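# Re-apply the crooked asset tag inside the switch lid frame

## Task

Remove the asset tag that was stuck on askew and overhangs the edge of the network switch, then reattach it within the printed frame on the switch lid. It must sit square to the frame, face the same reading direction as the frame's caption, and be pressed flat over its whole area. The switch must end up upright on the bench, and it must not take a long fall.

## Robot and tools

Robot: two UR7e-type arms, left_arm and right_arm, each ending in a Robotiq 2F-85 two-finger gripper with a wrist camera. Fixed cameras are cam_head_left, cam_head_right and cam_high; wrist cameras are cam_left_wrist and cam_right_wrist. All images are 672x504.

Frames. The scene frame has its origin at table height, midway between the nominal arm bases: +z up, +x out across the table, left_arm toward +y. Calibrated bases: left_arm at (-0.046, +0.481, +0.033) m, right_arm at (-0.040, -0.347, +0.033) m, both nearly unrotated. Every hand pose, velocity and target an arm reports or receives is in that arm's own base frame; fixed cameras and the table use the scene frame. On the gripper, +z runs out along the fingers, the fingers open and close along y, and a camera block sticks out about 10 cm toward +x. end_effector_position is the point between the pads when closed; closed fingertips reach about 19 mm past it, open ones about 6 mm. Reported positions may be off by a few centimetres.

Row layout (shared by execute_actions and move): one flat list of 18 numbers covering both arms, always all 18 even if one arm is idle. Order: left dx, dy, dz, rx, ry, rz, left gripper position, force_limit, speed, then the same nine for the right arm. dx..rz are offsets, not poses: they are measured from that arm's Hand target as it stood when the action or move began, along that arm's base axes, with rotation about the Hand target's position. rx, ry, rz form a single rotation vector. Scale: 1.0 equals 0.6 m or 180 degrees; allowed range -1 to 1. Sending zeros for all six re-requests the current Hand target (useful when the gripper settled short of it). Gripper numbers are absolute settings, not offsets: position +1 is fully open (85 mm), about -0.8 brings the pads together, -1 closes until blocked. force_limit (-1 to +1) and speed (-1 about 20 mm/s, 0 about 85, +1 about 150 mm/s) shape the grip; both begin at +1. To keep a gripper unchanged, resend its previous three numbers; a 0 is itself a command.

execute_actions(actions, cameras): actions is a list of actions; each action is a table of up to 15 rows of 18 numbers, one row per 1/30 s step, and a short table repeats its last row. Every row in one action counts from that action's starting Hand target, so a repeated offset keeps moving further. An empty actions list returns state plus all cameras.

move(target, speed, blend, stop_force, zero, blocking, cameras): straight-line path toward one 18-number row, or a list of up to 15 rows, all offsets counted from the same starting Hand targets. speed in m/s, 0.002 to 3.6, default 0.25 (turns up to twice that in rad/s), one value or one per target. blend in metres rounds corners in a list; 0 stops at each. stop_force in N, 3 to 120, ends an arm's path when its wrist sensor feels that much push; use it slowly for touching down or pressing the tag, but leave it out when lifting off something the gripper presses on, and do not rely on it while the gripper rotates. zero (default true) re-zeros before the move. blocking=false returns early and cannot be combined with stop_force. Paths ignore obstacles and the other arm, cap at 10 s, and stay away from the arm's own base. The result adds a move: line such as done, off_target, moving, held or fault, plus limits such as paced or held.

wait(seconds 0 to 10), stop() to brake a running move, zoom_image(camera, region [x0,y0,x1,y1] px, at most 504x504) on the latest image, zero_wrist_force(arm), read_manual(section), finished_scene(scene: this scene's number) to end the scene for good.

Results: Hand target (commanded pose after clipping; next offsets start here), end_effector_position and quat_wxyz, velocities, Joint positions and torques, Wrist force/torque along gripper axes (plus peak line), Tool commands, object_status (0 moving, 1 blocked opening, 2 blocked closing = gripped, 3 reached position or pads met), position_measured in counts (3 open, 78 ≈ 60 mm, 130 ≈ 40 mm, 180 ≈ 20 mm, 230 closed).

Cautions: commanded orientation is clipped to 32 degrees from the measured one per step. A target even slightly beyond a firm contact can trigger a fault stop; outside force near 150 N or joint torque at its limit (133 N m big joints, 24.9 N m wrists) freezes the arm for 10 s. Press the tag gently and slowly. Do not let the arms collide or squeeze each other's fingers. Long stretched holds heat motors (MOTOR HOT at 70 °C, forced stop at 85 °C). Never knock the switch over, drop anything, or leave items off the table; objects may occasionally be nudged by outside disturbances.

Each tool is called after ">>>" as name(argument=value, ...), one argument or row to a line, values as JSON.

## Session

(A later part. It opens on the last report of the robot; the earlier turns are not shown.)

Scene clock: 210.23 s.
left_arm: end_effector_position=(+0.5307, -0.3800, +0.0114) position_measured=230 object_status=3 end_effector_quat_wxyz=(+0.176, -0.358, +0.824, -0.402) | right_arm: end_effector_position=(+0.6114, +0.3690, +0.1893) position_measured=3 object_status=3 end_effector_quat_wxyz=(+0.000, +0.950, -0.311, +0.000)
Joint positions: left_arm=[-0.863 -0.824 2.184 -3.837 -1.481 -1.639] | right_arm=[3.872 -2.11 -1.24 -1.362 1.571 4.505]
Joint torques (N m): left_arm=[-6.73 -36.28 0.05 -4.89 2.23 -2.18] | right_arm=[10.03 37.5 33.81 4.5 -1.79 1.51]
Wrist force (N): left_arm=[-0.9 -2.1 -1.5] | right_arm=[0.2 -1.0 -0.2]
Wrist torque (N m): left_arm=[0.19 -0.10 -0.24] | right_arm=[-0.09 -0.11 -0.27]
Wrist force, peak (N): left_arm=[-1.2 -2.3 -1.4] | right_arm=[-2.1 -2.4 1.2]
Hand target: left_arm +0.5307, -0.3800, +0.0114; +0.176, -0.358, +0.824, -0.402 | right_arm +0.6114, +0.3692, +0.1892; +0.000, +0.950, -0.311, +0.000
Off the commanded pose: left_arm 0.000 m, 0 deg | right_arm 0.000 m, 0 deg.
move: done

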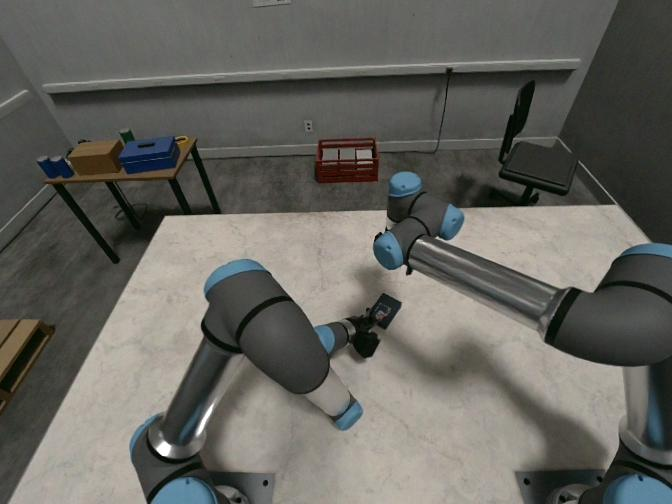

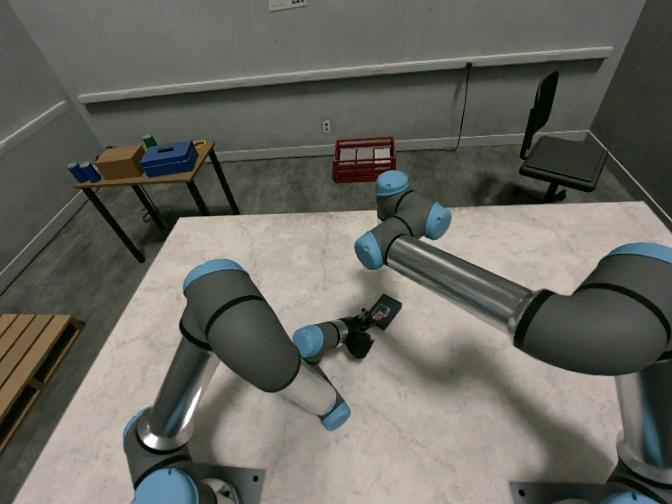

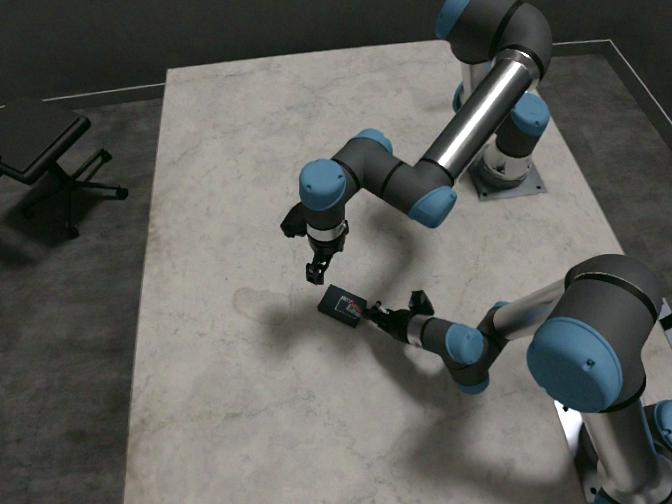

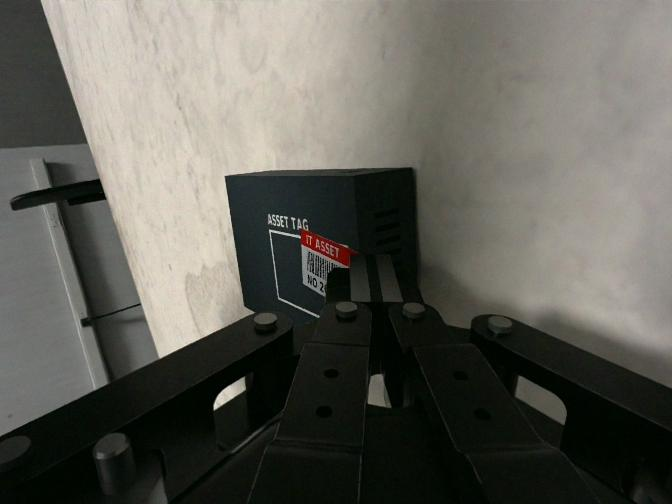

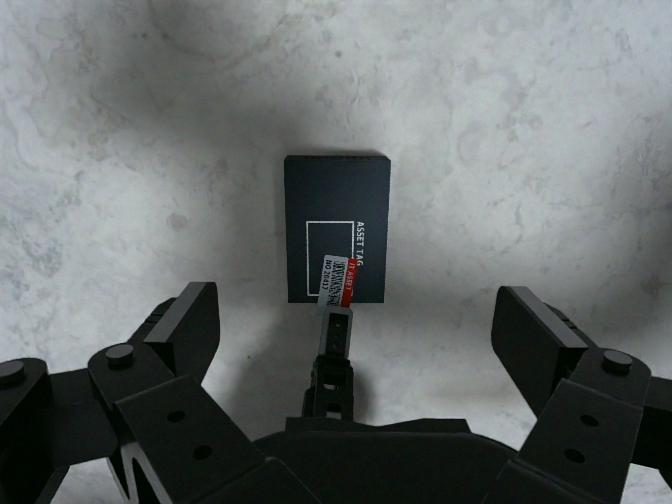

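>>> move(
  target=[
    [0,0,0,0,0,0,-1,-1,-1,0.0072,0.0098,-0.15,0,0,-0.0031,1,0,0],
    [0,0,0,0,0,0,-1,-1,-1,0.0072,0.0098,-0.26,0,0,-0.0031,1,0,0],
  ],
  cameras=["cam_left_wrist","cam_right_wrist"],
  speed=[0.2,0.08],
  blend=[0.01,0],
  stop_force=12,
)

Scene clock: 226.13 s.
left_arm: end_effector_position=(+0.5307, -0.3800, +0.0114) position_measured=230 object_status=3 end_effector_quat_wxyz=(+0.176, -0.358, +0.824, -0.402) | right_arm: end_effector_position=(+0.6157, +0.3751, +0.0332) position_measured=3 object_status=3 end_effector_quat_wxyz=(+0.000, +0.949, -0.316, +0.000)
Joint positions: left_arm=[-0.863 -0.824 2.184 -3.837 -1.481 -1.639] | right_arm=[3.875 -2.263 -1.413 -1.037 1.571 4.517]
Joint torques (N m): left_arm=[-6.52 -36.63 -0.48 -4.82 2.29 -1.99] | right_arm=[2.13 40.11 14.65 4.53 -1.48 -0.7]
Wrist force (N): left_arm=[-1.0 -1.6 -1.1] | right_arm=[0.0 -1.0 0.0]
Wrist torque (N m): left_arm=[0.26 -0.09 -0.24] | right_arm=[-0.07 -0.10 -0.29]
Wrist force, peak (N): left_arm=[-1.1 -2.4 -1.6] | right_arm=[0.2 -1.2 -1.6]
Hand target: left_arm +0.5307, -0.3800, +0.0114; +0.176, -0.358, +0.824, -0.402 | right_arm +0.6157, +0.3751, +0.0332; +0.000, +0.949, -0.316, +0.000
Off the commanded pose: left_arm 0.000 m, 0 deg | right_arm 0.000 m, 0 deg.
move: done
Images, in order (width x height): cam_left_wrist 672x504, cam_right_wrist 672x504.

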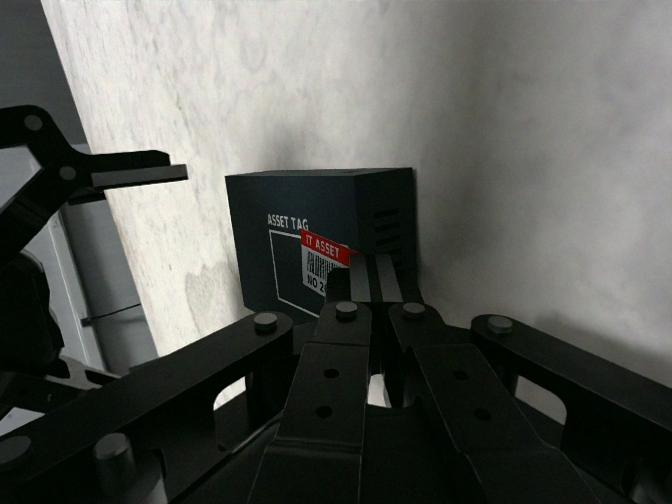

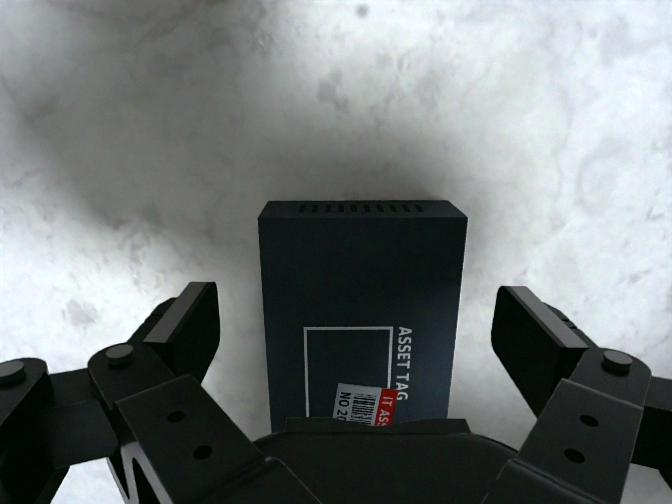

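>>> move(
  target=[0,0,0,0,0,0,-1,-1,-1,0,0,-0.0837,0,0,0,1,0,0],
  cameras=["cam_right_wrist"],
  speed=0.04,
  stop_force=8,
)

Scene clock: 232.83 s.
left_arm: end_effector_position=(+0.5307, -0.3800, +0.0114) position_measured=230 object_status=3 end_effector_quat_wxyz=(+0.176, -0.358, +0.824, -0.402) | right_arm: end_effector_position=(+0.6157, +0.3751, -0.0170) position_measured=3 object_status=3 end_effector_quat_wxyz=(+0.000, +0.949, -0.316, +0.000)
Joint positions: left_arm=[-0.863 -0.824 2.184 -3.837 -1.481 -1.639] | right_arm=[3.875 -2.328 -1.444 -0.94 1.571 4.517]
Joint torques (N m): left_arm=[-6.56 -36.44 -0.34 -4.79 2.33 -1.99] | right_arm=[0.73 40.86 13.27 4.41 -1.19 -0.9]
Wrist force (N): left_arm=[-0.9 -1.1 -0.8] | right_arm=[0.3 -1.3 0.2]
Wrist torque (N m): left_arm=[0.28 -0.14 -0.24] | right_arm=[-0.13 -0.13 -0.29]
Wrist force, peak (N): left_arm=[-1.3 -2.3 -1.5] | right_arm=[0.5 -1.5 -0.4]
Hand target: left_arm +0.5307, -0.3800, +0.0114; +0.176, -0.358, +0.824, -0.402 | right_arm +0.6157, +0.3751, -0.0170; +0.000, +0.949, -0.316, +0.000
Off the commanded pose: left_arm 0.000 m, 0 deg | right_arm 0.000 m, 0 deg.
move: done
Images, in order (width x height): cam_right_wrist 672x504.

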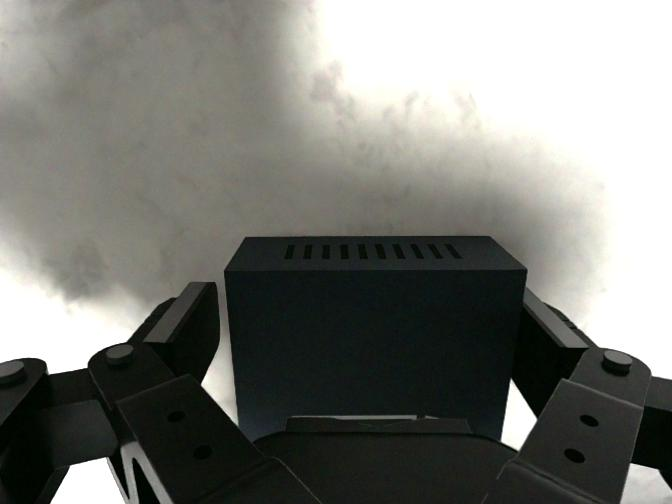

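>>> move(
  target=[0,0,0,0,0,0,-1,-1,-1,0,0,0,0,0,0,-1,-1,-1],
  cameras=["cam_right_wrist","cam_left_wrist"],
)

Scene clock: 238.93 s.
left_arm: end_effector_position=(+0.5307, -0.3800, +0.0114) position_measured=230 object_status=3 end_effector_quat_wxyz=(+0.176, -0.358, +0.824, -0.402) | right_arm: end_effector_position=(+0.6157, +0.3751, -0.0170) position_measured=34 object_status=0 end_effector_quat_wxyz=(+0.000, +0.949, -0.316, +0.000)
Joint positions: left_arm=[-0.863 -0.824 2.184 -3.837 -1.481 -1.639] | right_arm=[3.875 -2.328 -1.444 -0.94 1.571 4.517]
Joint torques (N m): left_arm=[-6.31 -36.83 -2.3 -4.72 0.55 -1.87] | right_arm=[0.06 41.59 18.37 4.5 0.35 -0.75]
Wrist force (N): left_arm=[-4.3 -0.1 -3.7] | right_arm=[3.7 14.5 -18.7]
Wrist torque (N m): left_arm=[0.22 -0.14 -0.25] | right_arm=[-0.47 -0.30 -0.87]
Wrist force, peak (N): left_arm=[-4.0 -0.5 -4.2] | right_arm=[3.6 14.4 -19.3]
Hand target: left_arm +0.5307, -0.3800, +0.0114; +0.176, -0.358, +0.824, -0.402 | right_arm +0.6157, +0.3751, -0.0170; +0.000, +0.949, -0.316, +0.000
Off the commanded pose: left_arm 0.000 m, 0 deg | right_arm 0.000 m, 0 deg.
move: done
Images, in order (width x height): cam_left_wrist 672x504, cam_right_wrist 672x504.

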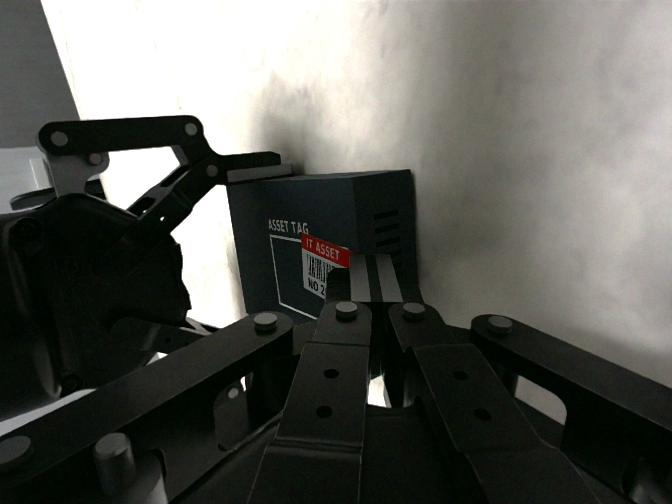

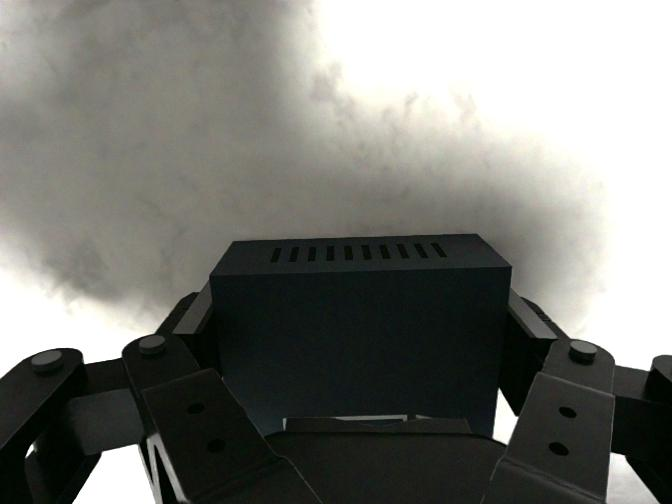

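>>> move(
  target=[0,0,0,0,0,0,-1,-1,-1,-0.0010,-0.0013,0.0012,0,0,0,-1,-1,-1],
  speed=0.02,
)

Scene clock: 244.23 s.
left_arm: end_effector_position=(+0.5307, -0.3800, +0.0114) position_measured=230 object_status=3 end_effector_quat_wxyz=(+0.176, -0.358, +0.824, -0.402) | right_arm: end_effector_position=(+0.6151, +0.3744, -0.0164) position_measured=34 object_status=2 end_effector_quat_wxyz=(+0.000, +0.949, -0.316, +0.000)
Joint positions: left_arm=[-0.863 -0.824 2.184 -3.837 -1.481 -1.639] | right_arm=[3.875 -2.326 -1.447 -0.94 1.571 4.517]
Joint torques (N m): left_arm=[-6.31 -36.5 -10.76 -4.77 -2.1 -1.8] | right_arm=[-6.02 72.74 12.71 3.89 2.25 -1.94]
Wrist force (N): left_arm=[-0.5 0.2 -5.3] | right_arm=[5.4 -2.4 3.2]
Wrist torque (N m): left_arm=[0.22 -0.09 -0.24] | right_arm=[-0.06 -0.23 -0.15]
Wrist force, peak (N): left_arm=[-4.2 -0.9 -4.2] | right_arm=[4.0 14.8 -19.6]
Hand target: left_arm +0.5307, -0.3800, +0.0114; +0.176, -0.358, +0.824, -0.402 | right_arm +0.6151, +0.3743, -0.0163; +0.000, +0.949, -0.316, +0.000
Off the commanded pose: left_arm 0.000 m, 0 deg | right_arm 0.000 m, 0 deg.
move: done

>>> move(
  target=[0.011,-0.01,0.024,0,0,0,-1,-1,-1,0,0,0,0,0,0,-1,-1,-1],
  cameras=["cam_left_wrist","cam_high"],
  speed=0.02,
)

>>> zoom_image(
  camera="cam_left_wrist",
  region=[200, 150, 500, 400],
)

Scene clock: 253.80 s.
left_arm: end_effector_position=(+0.5373, -0.3860, +0.0257) position_measured=230 object_status=3 end_effector_quat_wxyz=(+0.176, -0.358, +0.824, -0.402) | right_arm: end_effector_position=(+0.6152, +0.3743, -0.0162) position_measured=34 object_status=2 end_effector_quat_wxyz=(+0.000, +0.949, -0.316, +0.000)
Joint positions: left_arm=[-0.861 -0.858 2.166 -3.785 -1.483 -1.638] | right_arm=[3.874 -2.326 -1.447 -0.939 1.571 4.517]
Joint torques (N m): left_arm=[6.44 -51.03 -15.94 -1.98 -2.84 1.88] | right_arm=[5.53 46.8 16.95 2.34 1.66 -0.78]
Wrist force (N): left_arm=[-2.3 0.2 0.5] | right_arm=[1.2 -0.5 -0.4]
Wrist torque (N m): left_arm=[0.23 -0.12 -0.41] | right_arm=[-0.16 -0.12 -0.37]
Wrist force, peak (N): left_arm=[-0.4 -0.8 -8.8] | right_arm=[13.4 2.7 -15.7]
Hand target: left_arm +0.5373, -0.3860, +0.0258; +0.176, -0.358, +0.824, -0.402 | right_arm +0.6151, +0.3743, -0.0163; +0.000, +0.949, -0.316, +0.000
Off the commanded pose: left_arm 0.000 m, 0 deg | right_arm 0.000 m, 0 deg.
move: done
Images, in order (width x height): cam_high 672x504, cam_left_wrist 672x504.

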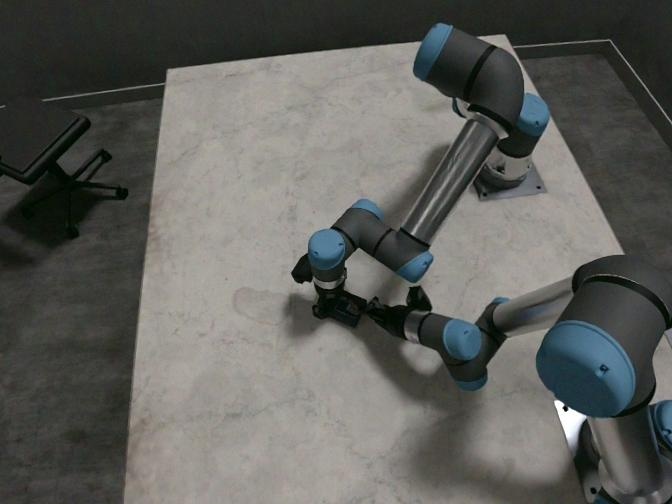

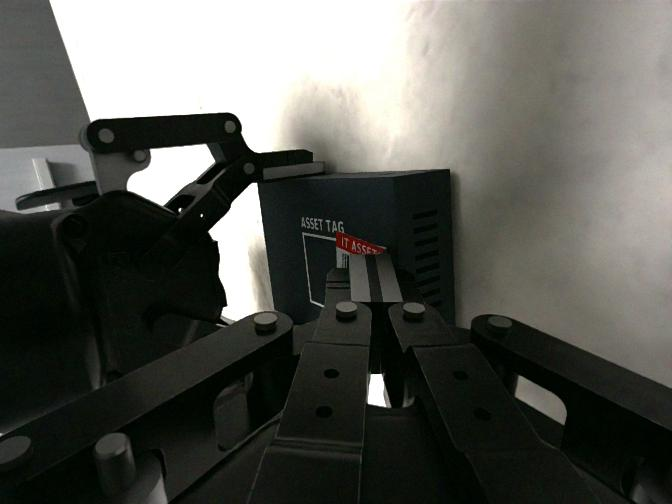

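Scaled by 1.680.

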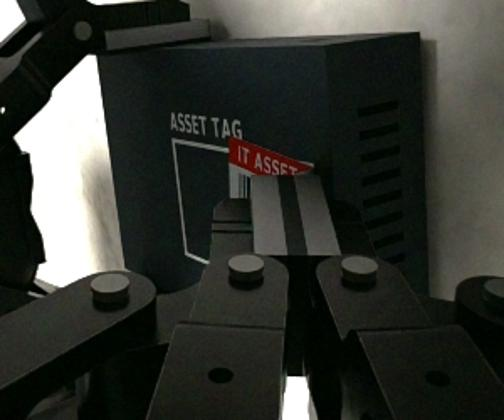

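>>> move(
  target=[0.006,-0.006,0.033,0,0,0,-1,-1,-1,0,0,0,0,0,0,-1,-1,-1],
  cameras=["cam_left_wrist"],
  speed=0.02,
)

>>> zoom_image(
  camera="cam_left_wrist",
  region=[200, 150, 500, 400],
)

Scene clock: 259.10 s.
left_arm: end_effector_position=(+0.5409, -0.3896, +0.0455) position_measured=230 object_status=3 end_effector_quat_wxyz=(+0.176, -0.358, +0.824, -0.402) | right_arm: end_effector_position=(+0.6151, +0.3744, -0.0163) position_measured=34 object_status=2 end_effector_quat_wxyz=(+0.000, +0.949, -0.316, +0.000)
Joint positions: left_arm=[-0.86 -0.907 2.158 -3.728 -1.484 -1.637] | right_arm=[3.875 -2.326 -1.447 -0.94 1.571 4.517]
Joint torques (N m): left_arm=[6.66 -53.63 -17.29 -2.68 -2.71 2.03] | right_arm=[-0.73 62.04 14.31 3.5 -1.28 0.63]
Wrist force (N): left_arm=[-2.4 1.1 6.8] | right_arm=[-2.8 -0.9 -5.7]
Wrist torque (N m): left_arm=[0.20 -0.09 -0.41] | right_arm=[-0.19 -0.17 -0.31]
Wrist force, peak (N): left_arm=[-2.3 2.5 8.6] | right_arm=[4.5 1.5 -9.0]
Hand target: left_arm +0.5409, -0.3896, +0.0456; +0.176, -0.358, +0.824, -0.402 | right_arm +0.6151, +0.3743, -0.0163; +0.000, +0.949, -0.316, +0.000
Off the commanded pose: left_arm 0.000 m, 0 deg | right_arm 0.000 m, 0 deg.
move: done
Images, in order (width x height): cam_left_wrist 672x504.

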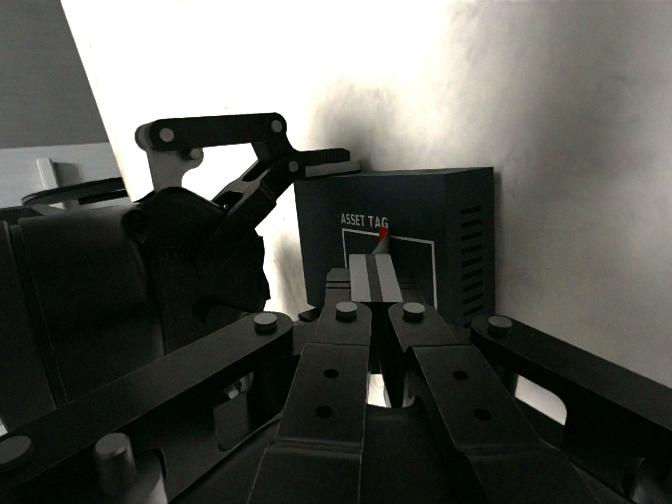

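Scaled by 1.680.

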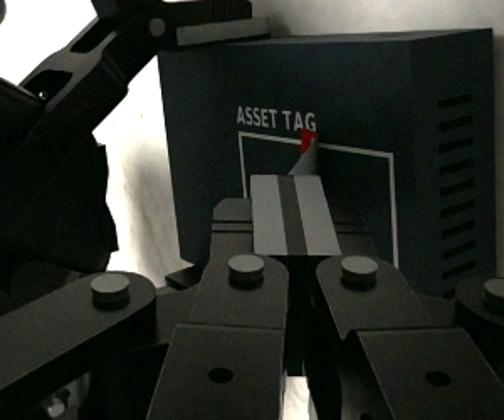

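>>> move(
  target=[0.008,-0.007,0.035,0,0,0,-1,-1,-1,0,0,0,0,0,0,-1,-1,-1],
  cameras=["cam_left_wrist"],
  speed=0.02,
)

>>> zoom_image(
  camera="cam_left_wrist",
  region=[200, 150, 500, 400],
)

Scene clock: 263.67 s.
left_arm: end_effector_position=(+0.5457, -0.3938, +0.0665) position_measured=230 object_status=3 end_effector_quat_wxyz=(+0.176, -0.358, +0.824, -0.402) | right_arm: end_effector_position=(+0.6151, +0.3743, -0.0163) position_measured=34 object_status=2 end_effector_quat_wxyz=(+0.000, +0.949, -0.316, +0.000)
Joint positions: left_arm=[-0.858 -0.956 2.144 -3.665 -1.485 -1.636] | right_arm=[3.875 -2.326 -1.447 -0.939 1.571 4.517]
Joint torques (N m): left_arm=[6.44 -50.22 -17.49 -1 -2.57 1.93] | right_arm=[-5.67 52.57 25.96 3.46 1.91 -1.41]
Wrist force (N): left_arm=[-1.4 -1.2 -0.3] | right_arm=[0.4 -1.3 3.4]
Wrist torque (N m): left_arm=[0.20 -0.10 -0.43] | right_arm=[-0.12 -0.03 -0.27]
Wrist force, peak (N): left_arm=[-2.3 2.5 8.7] | right_arm=[-3.1 -0.5 -8.5]
Hand target: left_arm +0.5457, -0.3938, +0.0666; +0.176, -0.358, +0.824, -0.402 | right_arm +0.6151, +0.3743, -0.0163; +0.000, +0.949, -0.316, +0.000
Off the commanded pose: left_arm 0.000 m, 0 deg | right_arm 0.000 m, 0 deg.
move: done
Images, in order (width x height): cam_left_wrist 672x504.

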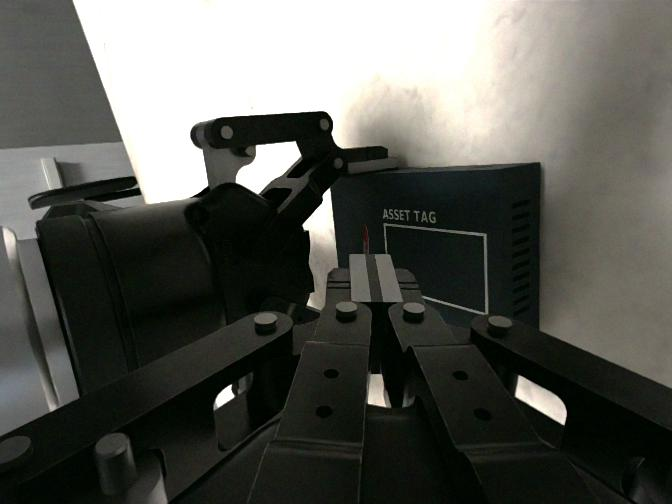

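Scaled by 1.680.

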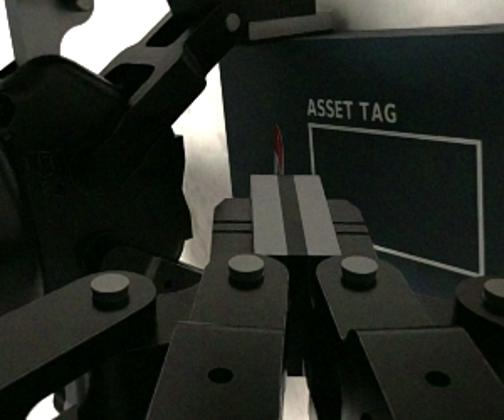

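>>> move(
  target=[-0.09,0.08,0.03,0,0,0,-1,-1,-1,0,0,0,0,0,0,-1,-1,-1],
  speed=0.1,
)

>>> move(
  target=[0,0,0,0,0,0,-1,-1,-1,0,0,0,0,0,0,1,-1,-1],
  speed=0.1,
)

>>> move(
  target=[
    [0,0,0,0,0,0,-1,-1,-1,0.0,0.0,0.1,0,0,0,1,-1,-1],
    [0,0,0,0,0,0,-1,-1,-1,0.0,0.0,0.36,0,0,0,1,-1,-1],
  ],
  speed=[0.08,0.2],
  blend=[0.01,0],
  cameras=["cam_right_wrist","cam_left_wrist","cam_high"],
)

>>> zoom_image(
  camera="cam_right_wrist",
  region=[220, 130, 480, 390],
)

Scene clock: 281.57 s.
left_arm: end_effector_position=(+0.4917, -0.3458, +0.0846) position_measured=230 object_status=3 end_effector_quat_wxyz=(+0.176, -0.358, +0.824, -0.402) | right_arm: end_effector_position=(+0.6151, +0.3743, -0.0163) position_measured=34 object_status=2 end_effector_quat_wxyz=(+0.000, +0.949, -0.316, +0.000)
Joint positions: left_arm=[-0.883 -1.084 2.349 -3.741 -1.466 -1.651] | right_arm=[3.875 -2.326 -1.447 -0.939 1.571 4.517]
Joint torques (N m): left_arm=[-6.57 -42.43 -2.02 -5.2 2.23 -2.31] | right_arm=[-1.71 43.55 30.14 1.63 1.69 -1.59]
Wrist force (N): left_arm=[-1.6 -0.8 -0.3] | right_arm=[0.6 -1.4 2.9]
Wrist torque (N m): left_arm=[0.24 -0.08 -0.24] | right_arm=[-0.14 -0.08 -0.26]
Wrist force, peak (N): left_arm=[-1.7 -1.4 -0.6] | right_arm=[0.3 -1.5 3.6]
Hand target: left_arm +0.4917, -0.3458, +0.0846; +0.176, -0.358, +0.824, -0.402 | right_arm +0.6151, +0.3743, -0.0163; +0.000, +0.949, -0.316, +0.000
Off the commanded pose: left_arm 0.000 m, 0 deg | right_arm 0.000 m, 0 deg.
move: done

Scene clock: 282.43 s.
left_arm: end_effector_position=(+0.4917, -0.3458, +0.0846) position_measured=230 object_status=3 end_effector_quat_wxyz=(+0.176, -0.358, +0.824, -0.402) | right_arm: end_effector_position=(+0.6151, +0.3743, -0.0163) position_measured=3 object_status=0 end_effector_quat_wxyz=(+0.000, +0.949, -0.316, +0.000)
Joint positions: left_arm=[-0.883 -1.084 2.349 -3.741 -1.466 -1.651] | right_arm=[3.875 -2.326 -1.447 -0.939 1.571 4.517]
Joint torques (N m): left_arm=[-6.49 -42.66 -2.59 -5.19 2.27 -2.29] | right_arm=[-0.09 43.49 25.33 1.5 1 -1.59]
Wrist force (N): left_arm=[-1.6 -1.4 -0.8] | right_arm=[0.2 -1.3 0.2]
Wrist torque (N m): left_arm=[0.20 -0.06 -0.25] | right_arm=[-0.14 -0.11 -0.26]
Wrist force, peak (N): left_arm=[-1.6 -1.4 -0.8] | right_arm=[0.6 -1.1 3.2]
Hand target: left_arm +0.4917, -0.3458, +0.0846; +0.176, -0.358, +0.824, -0.402 | right_arm +0.6151, +0.3743, -0.0163; +0.000, +0.949, -0.316, +0.000
Off the commanded pose: left_arm 0.000 m, 0 deg | right_arm 0.000 m, 0 deg.
move: done

Scene clock: 284.60 s.
left_arm: end_effector_position=(+0.4917, -0.3458, +0.0846) position_measured=230 object_status=3 end_effector_quat_wxyz=(+0.176, -0.358, +0.824, -0.402) | right_arm: end_effector_position=(+0.6151, +0.3743, +0.1996) position_measured=3 object_status=3 end_effector_quat_wxyz=(+0.000, +0.949, -0.316, +0.000)
Joint positions: left_arm=[-0.883 -1.084 2.349 -3.741 -1.466 -1.651] | right_arm=[3.874 -2.12 -1.198 -1.395 1.571 4.517]
Joint torques (N m): left_arm=[-6.91 -42.76 -2.97 -5.18 2.21 -2.27] | right_arm=[4.2 67.27 32.97 1.12 1.72 1.28]
Wrist force (N): left_arm=[-1.8 -0.7 -0.3] | right_arm=[0.1 -1.4 0.1]
Wrist torque (N m): left_arm=[0.24 -0.06 -0.25] | right_arm=[-0.14 -0.09 -0.24]
Wrist force, peak (N): left_arm=[-1.7 -1.6 -0.5] | right_arm=[0.7 -1.1 -1.7]
Hand target: left_arm +0.4917, -0.3458, +0.0846; +0.176, -0.358, +0.824, -0.402 | right_arm +0.6151, +0.3743, +0.1997; +0.000, +0.949, -0.316, +0.000
Off the commanded pose: left_arm 0.000 m, 0 deg | right_arm 0.000 m, 0 deg.
move: done
Images, in order (width x height): cam_high 672x504, cam_left_wrist 672x504, cam_right_wrist 672x504.

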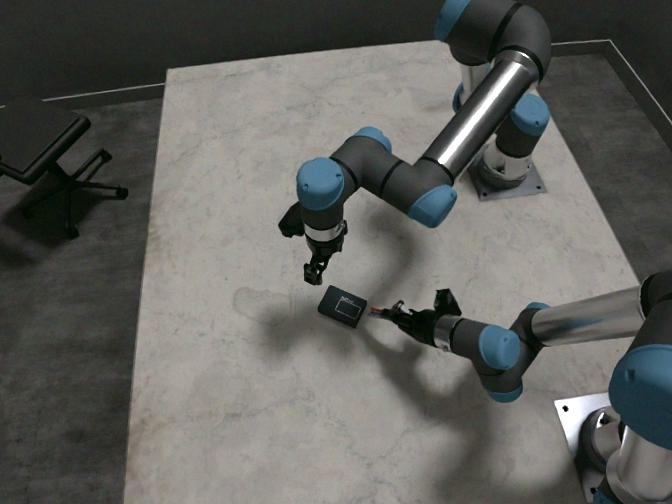

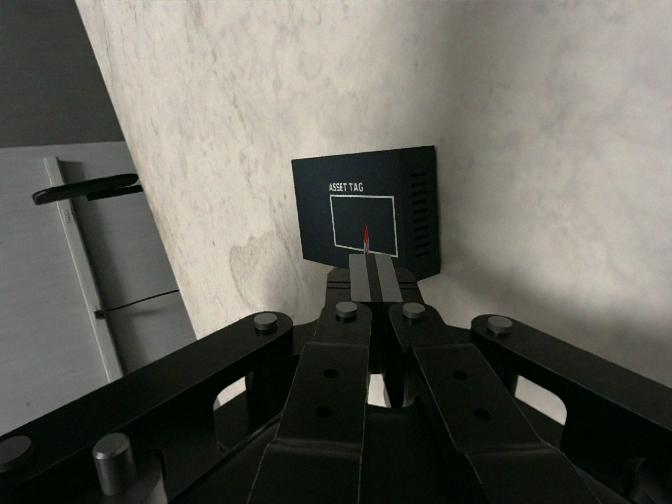

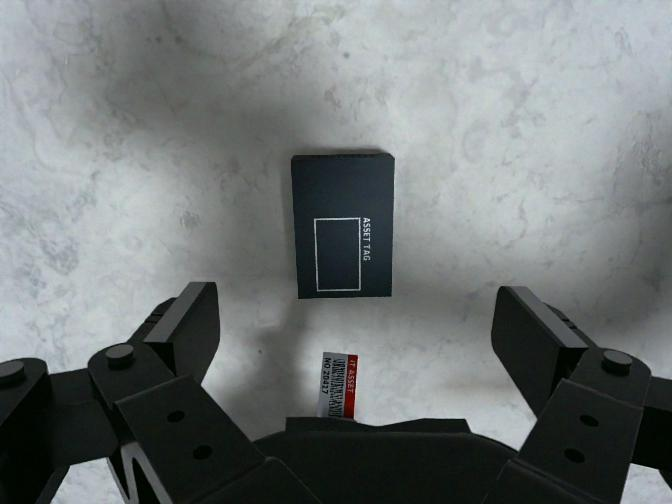

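Scaled by 1.938.

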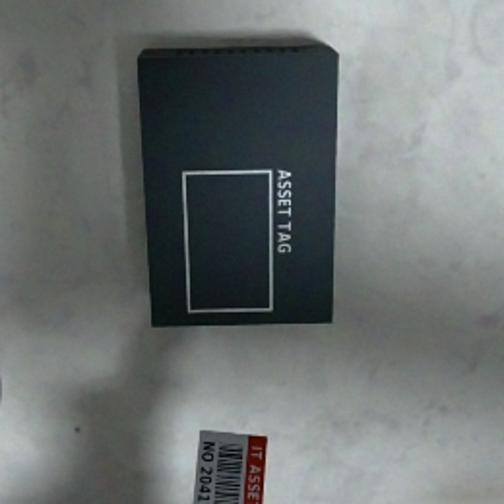

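>>> move(
  target=[0.1047,-0.083,-0.0522,0,0,0.045,-1,-1,-1,0,0,0,0,0,0,1,-1,-1],
  speed=0.1,
  cameras=["cam_right_wrist","cam_left_wrist"],
)

>>> zoom_image(
  camera="cam_right_wrist",
  region=[270, 190, 410, 330],
)

>>> zoom_image(
  camera="cam_left_wrist",
  region=[270, 120, 470, 320],
)

Scene clock: 325.07 s.
left_arm: end_effector_position=(+0.5544, -0.3955, +0.0533) position_measured=230 object_status=3 end_effector_quat_wxyz=(+0.204, -0.415, +0.797, -0.389) | right_arm: end_effector_position=(+0.6151, +0.3743, +0.1997) position_measured=3 object_status=3 end_effector_quat_wxyz=(+0.000, +0.949, -0.316, +0.000)
Joint positions: left_arm=[-0.907 -0.92 2.129 -3.666 -1.337 -1.756] | right_arm=[3.875 -2.12 -1.197 -1.395 1.571 4.517]
Joint torques (N m): left_arm=[-7.02 -35.08 -17.11 -1.32 2.41 -2.4] | right_arm=[5.39 65.2 33.42 1.29 1.73 1.16]
Wrist force (N): left_arm=[-1.0 -0.6 -0.7] | right_arm=[0.3 -1.2 0.2]
Wrist torque (N m): left_arm=[0.29 -0.16 -0.27] | right_arm=[-0.11 -0.13 -0.24]
Wrist force, peak (N): left_arm=[-1.7 -1.5 -0.4] | right_arm=[0.5 -1.5 0.4]
Hand target: left_arm +0.5545, -0.3956, +0.0533; +0.204, -0.415, +0.797, -0.389 | right_arm +0.6151, +0.3743, +0.1997; +0.000, +0.949, -0.316, +0.000
Off the commanded pose: left_arm 0.000 m, 0 deg | right_arm 0.000 m, 0 deg.
move: done
Images, in order (width x height): cam_left_wrist 672x504, cam_right_wrist 672x504.

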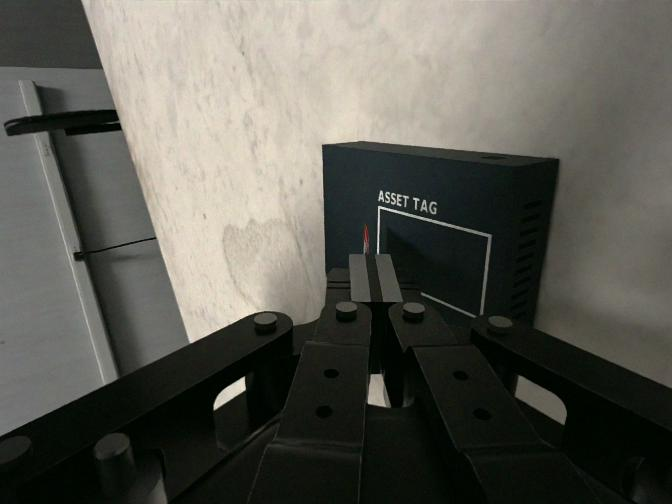

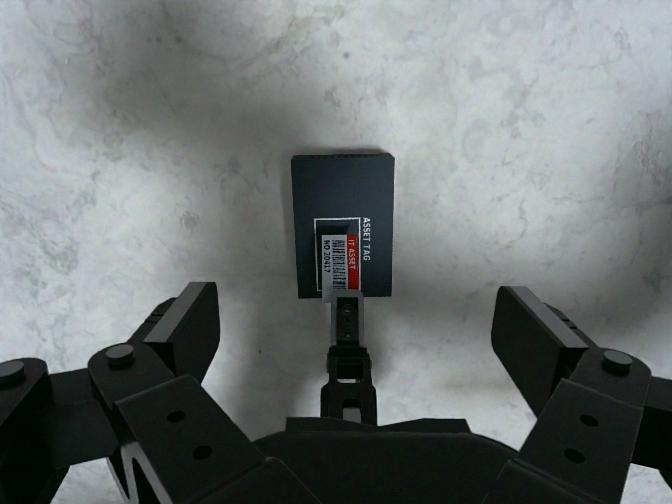

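Scaled by 3.600.

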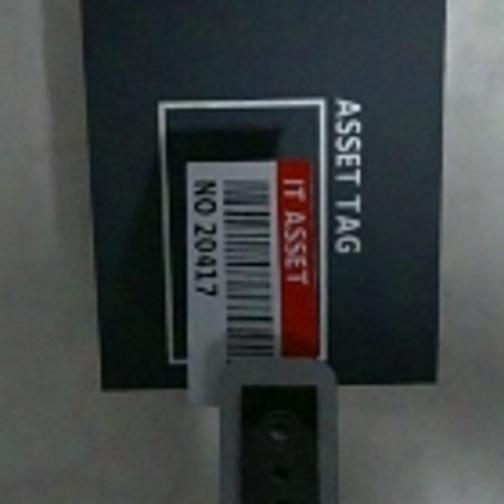

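Scaled by 2.520.

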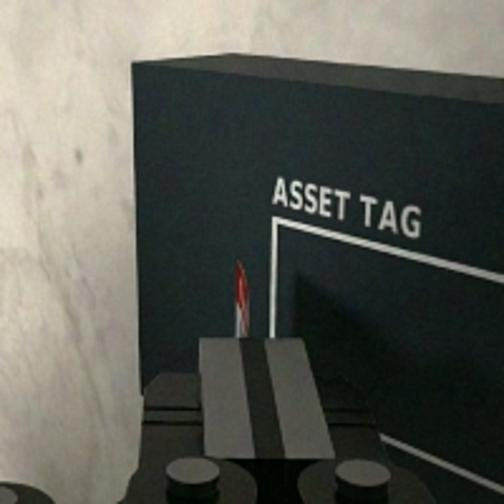

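>>> move(
  target=[0.0032,0.0005,-0.0267,0,0,0,-1,-1,-1,0,0,0,0,0,0,1,-1,-1],
  speed=0.05,
  cameras=["cam_right_wrist","cam_left_wrist"],
)

>>> zoom_image(
  camera="cam_right_wrist",
  region=[270, 190, 410, 330],
)

>>> zoom_image(
  camera="cam_left_wrist",
  region=[270, 120, 470, 320],
)

Scene clock: 344.03 s.
left_arm: end_effector_position=(+0.5564, -0.3953, +0.0373) position_measured=230 object_status=3 end_effector_quat_wxyz=(+0.204, -0.415, +0.797, -0.389) | right_arm: end_effector_position=(+0.6151, +0.3743, +0.1997) position_measured=3 object_status=3 end_effector_quat_wxyz=(+0.000, +0.949, -0.316, +0.000)
Joint positions: left_arm=[-0.903 -0.877 2.12 -3.701 -1.339 -1.754] | right_arm=[3.875 -2.12 -1.197 -1.395 1.571 4.517]
Joint torques (N m): left_arm=[6.83 -39.05 -16.32 -5.35 -2.28 1.96] | right_arm=[5.06 60.52 32.34 1.07 1.59 1.16]
Wrist force (N): left_arm=[-1.2 -1.4 -0.9] | right_arm=[0.5 -1.0 -0.1]
Wrist torque (N m): left_arm=[0.21 -0.11 -0.43] | right_arm=[-0.07 -0.15 -0.24]
Wrist force, peak (N): left_arm=[-1.4 -1.4 -1.1] | right_arm=[0.3 -1.6 0.1]
Hand target: left_arm +0.5564, -0.3953, +0.0372; +0.204, -0.415, +0.797, -0.389 | right_arm +0.6151, +0.3743, +0.1997; +0.000, +0.949, -0.316, +0.000
Off the commanded pose: left_arm 0.000 m, 0 deg | right_arm 0.000 m, 0 deg.
move: done
Images, in order (width x height): cam_left_wrist 672x504, cam_right_wrist 672x504.

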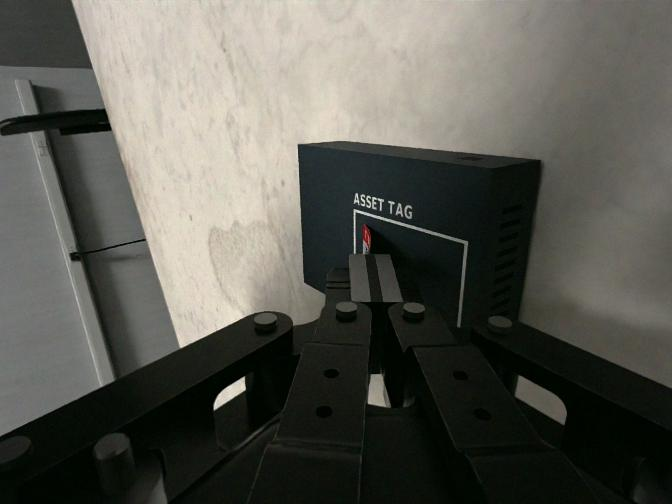

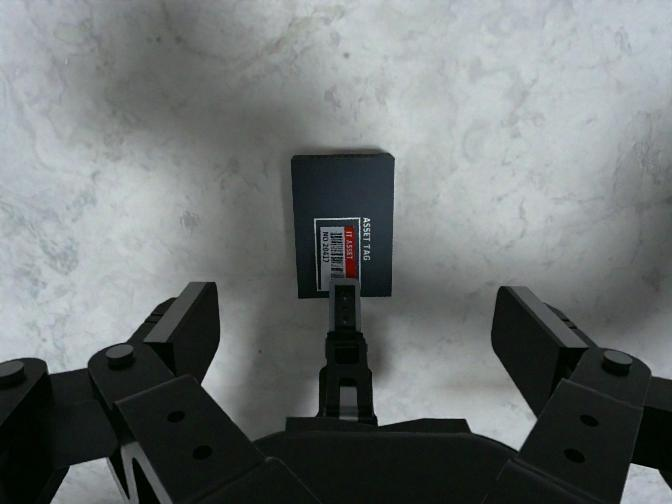

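Scaled by 3.600.

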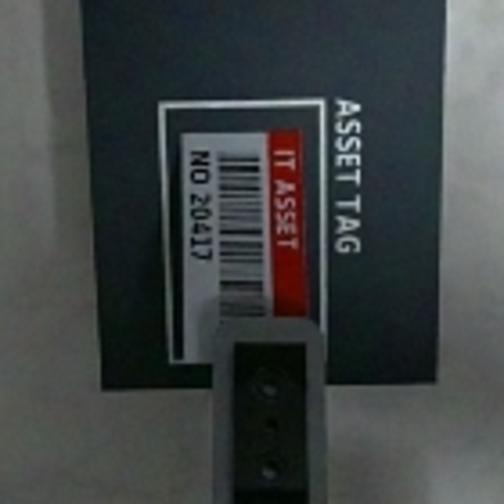

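Scaled by 2.520.

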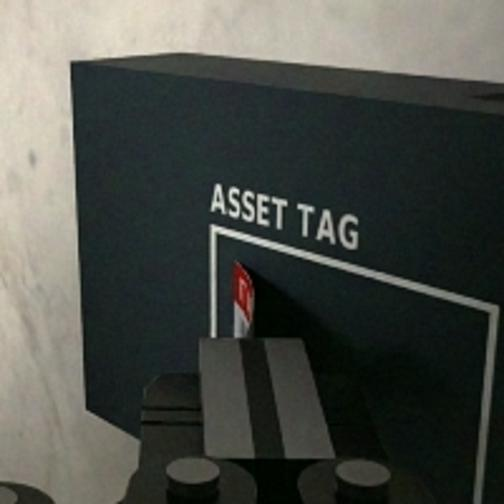

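>>> move(
  target=[-0.0102,0.007,-0.0297,-0.0253,-0.0365,0,-1,-1,-1,0,0,0,0,0,0,1,-1,-1],
  speed=0.03,
  cameras=["cam_right_wrist","cam_left_wrist"],
)

>>> zoom_image(
  camera="cam_right_wrist",
  region=[270, 190, 410, 330],
)

>>> zoom_image(
  camera="cam_left_wrist",
  region=[270, 120, 470, 320],
)

Scene clock: 365.07 s.
left_arm: end_effector_position=(+0.5503, -0.3911, +0.0194) position_measured=230 object_status=3 end_effector_quat_wxyz=(+0.232, -0.400, +0.768, -0.443) | right_arm: end_effector_position=(+0.6151, +0.3743, +0.1997) position_measured=3 object_status=3 end_effector_quat_wxyz=(+0.000, +0.949, -0.316, +0.000)
Joint positions: left_arm=[-0.922 -0.739 2.139 -3.997 -1.3 -1.729] | right_arm=[3.875 -2.12 -1.197 -1.395 1.571 4.517]
Joint torques (N m): left_arm=[-7.21 -37.9 -7.01 -4.59 2.37 1.92] | right_arm=[4.16 52.73 33.25 1.23 1.49 1]
Wrist force (N): left_arm=[-0.9 -1.3 -0.7] | right_arm=[0.2 -1.2 0.2]
Wrist torque (N m): left_arm=[0.22 -0.20 -0.44] | right_arm=[-0.11 -0.10 -0.24]
Wrist force, peak (N): left_arm=[-1.4 -1.5 -1.0] | right_arm=[0.6 -1.5 0.4]
Hand target: left_arm +0.5503, -0.3911, +0.0194; +0.232, -0.400, +0.768, -0.443 | right_arm +0.6151, +0.3743, +0.1997; +0.000, +0.949, -0.316, +0.000
Off the commanded pose: left_arm 0.000 m, 0 deg | right_arm 0.000 m, 0 deg.
move: done
Images, in order (width x height): cam_left_wrist 672x504, cam_right_wrist 672x504.

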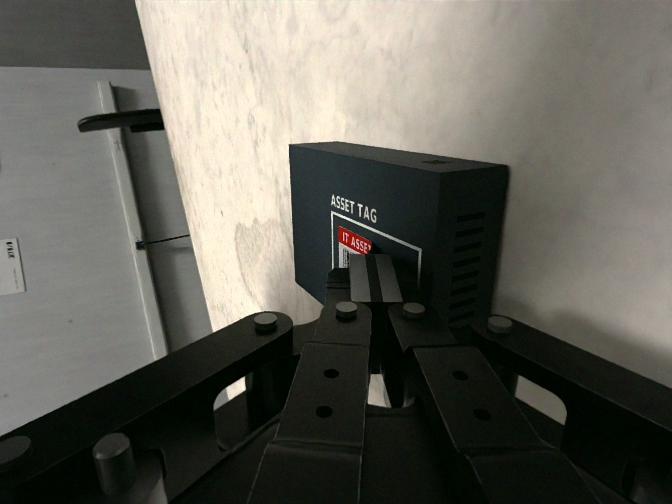

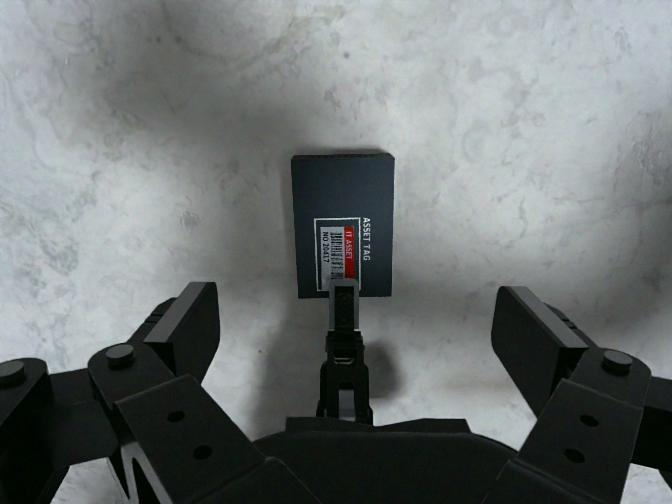

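Scaled by 3.600.

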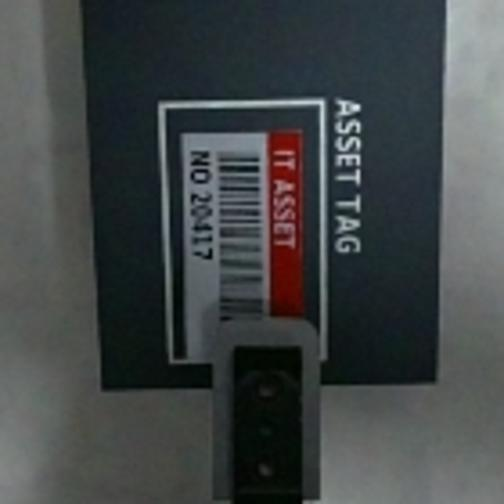

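Scaled by 2.520.

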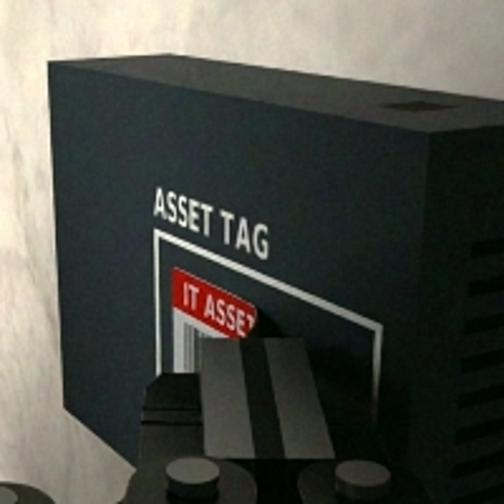

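>>> move(
  target=[
    [0.0102,-0.007,0.0397,0.0253,0.0365,0,-1,-1,-1,0,0,0,0,0,0,1,-1,-1],
    [0.0126,-0.0086,0.0297,0.0253,0.0365,0,-1,-1,-1,0,0,0,0,0,0,1,-1,-1],
  ],
  speed=0.03,
  cameras=["cam_right_wrist","cam_left_wrist"],
)

>>> zoom_image(
  camera="cam_right_wrist",
  region=[270, 190, 410, 330],
)

>>> zoom_image(
  camera="cam_left_wrist",
  region=[270, 120, 470, 320],
)

Scene clock: 379.90 s.
left_arm: end_effector_position=(+0.5578, -0.3962, +0.0373) position_measured=230 object_status=3 end_effector_quat_wxyz=(+0.204, -0.415, +0.797, -0.389) | right_arm: end_effector_position=(+0.6151, +0.3743, +0.1997) position_measured=3 object_status=3 end_effector_quat_wxyz=(+0.000, +0.949, -0.316, +0.000)
Joint positions: left_arm=[-0.902 -0.875 2.115 -3.698 -1.34 -1.753] | right_arm=[3.875 -2.12 -1.197 -1.395 1.571 4.517]
Joint torques (N m): left_arm=[6.81 -40.27 -18.45 -5.53 -2.24 1.93] | right_arm=[3.76 44.12 31.76 1.38 1.48 0.9]
Wrist force (N): left_arm=[-1.2 1.2 0.1] | right_arm=[0.4 -1.2 0.2]
Wrist torque (N m): left_arm=[0.23 -0.11 -0.37] | right_arm=[-0.11 -0.13 -0.24]
Wrist force, peak (N): left_arm=[-1.4 -1.7 -0.7] | right_arm=[0.6 -1.5 0.4]
Hand target: left_arm +0.5579, -0.3962, +0.0372; +0.204, -0.415, +0.797, -0.389 | right_arm +0.6151, +0.3743, +0.1997; +0.000, +0.949, -0.316, +0.000
Off the commanded pose: left_arm 0.000 m, 0 deg | right_arm 0.000 m, 0 deg.
move: done
Images, in order (width x height): cam_left_wrist 672x504, cam_right_wrist 672x504.

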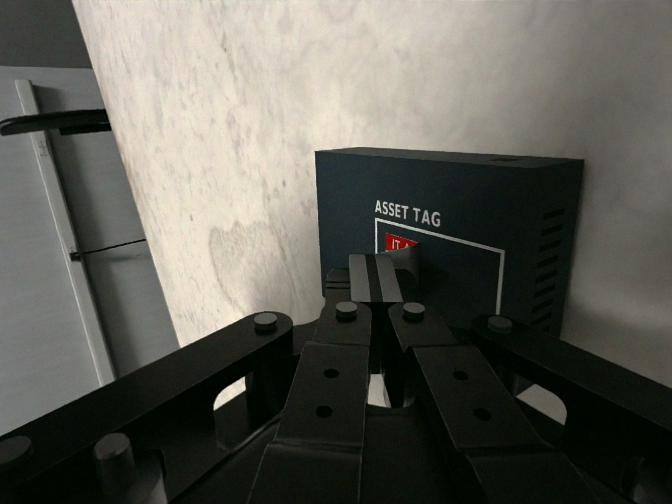

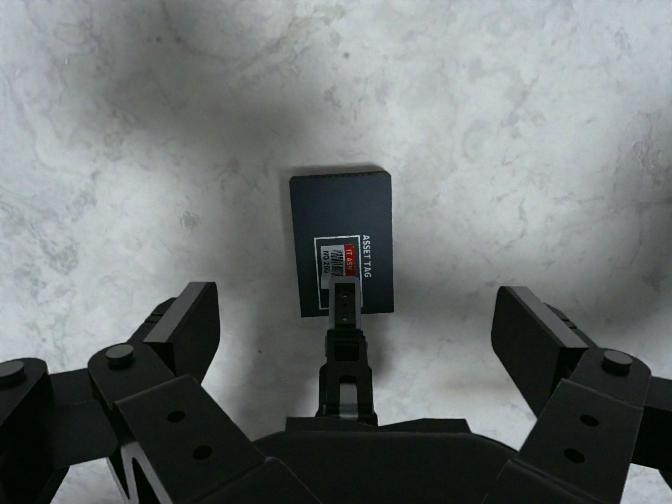

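Scaled by 3.600.

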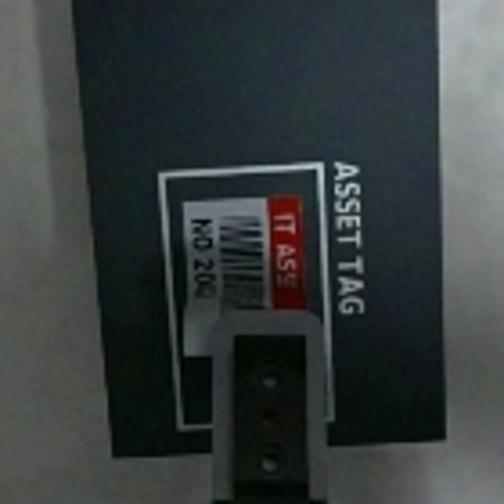

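Scaled by 2.520.

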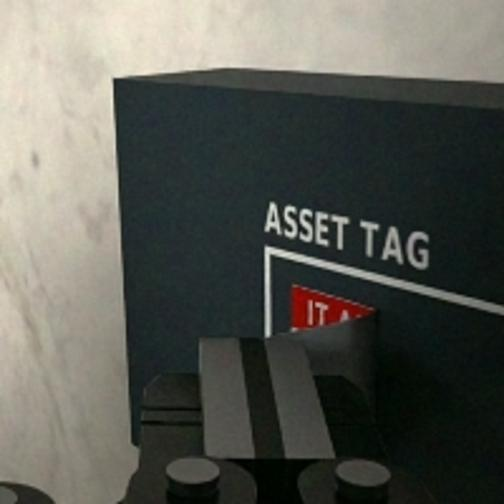

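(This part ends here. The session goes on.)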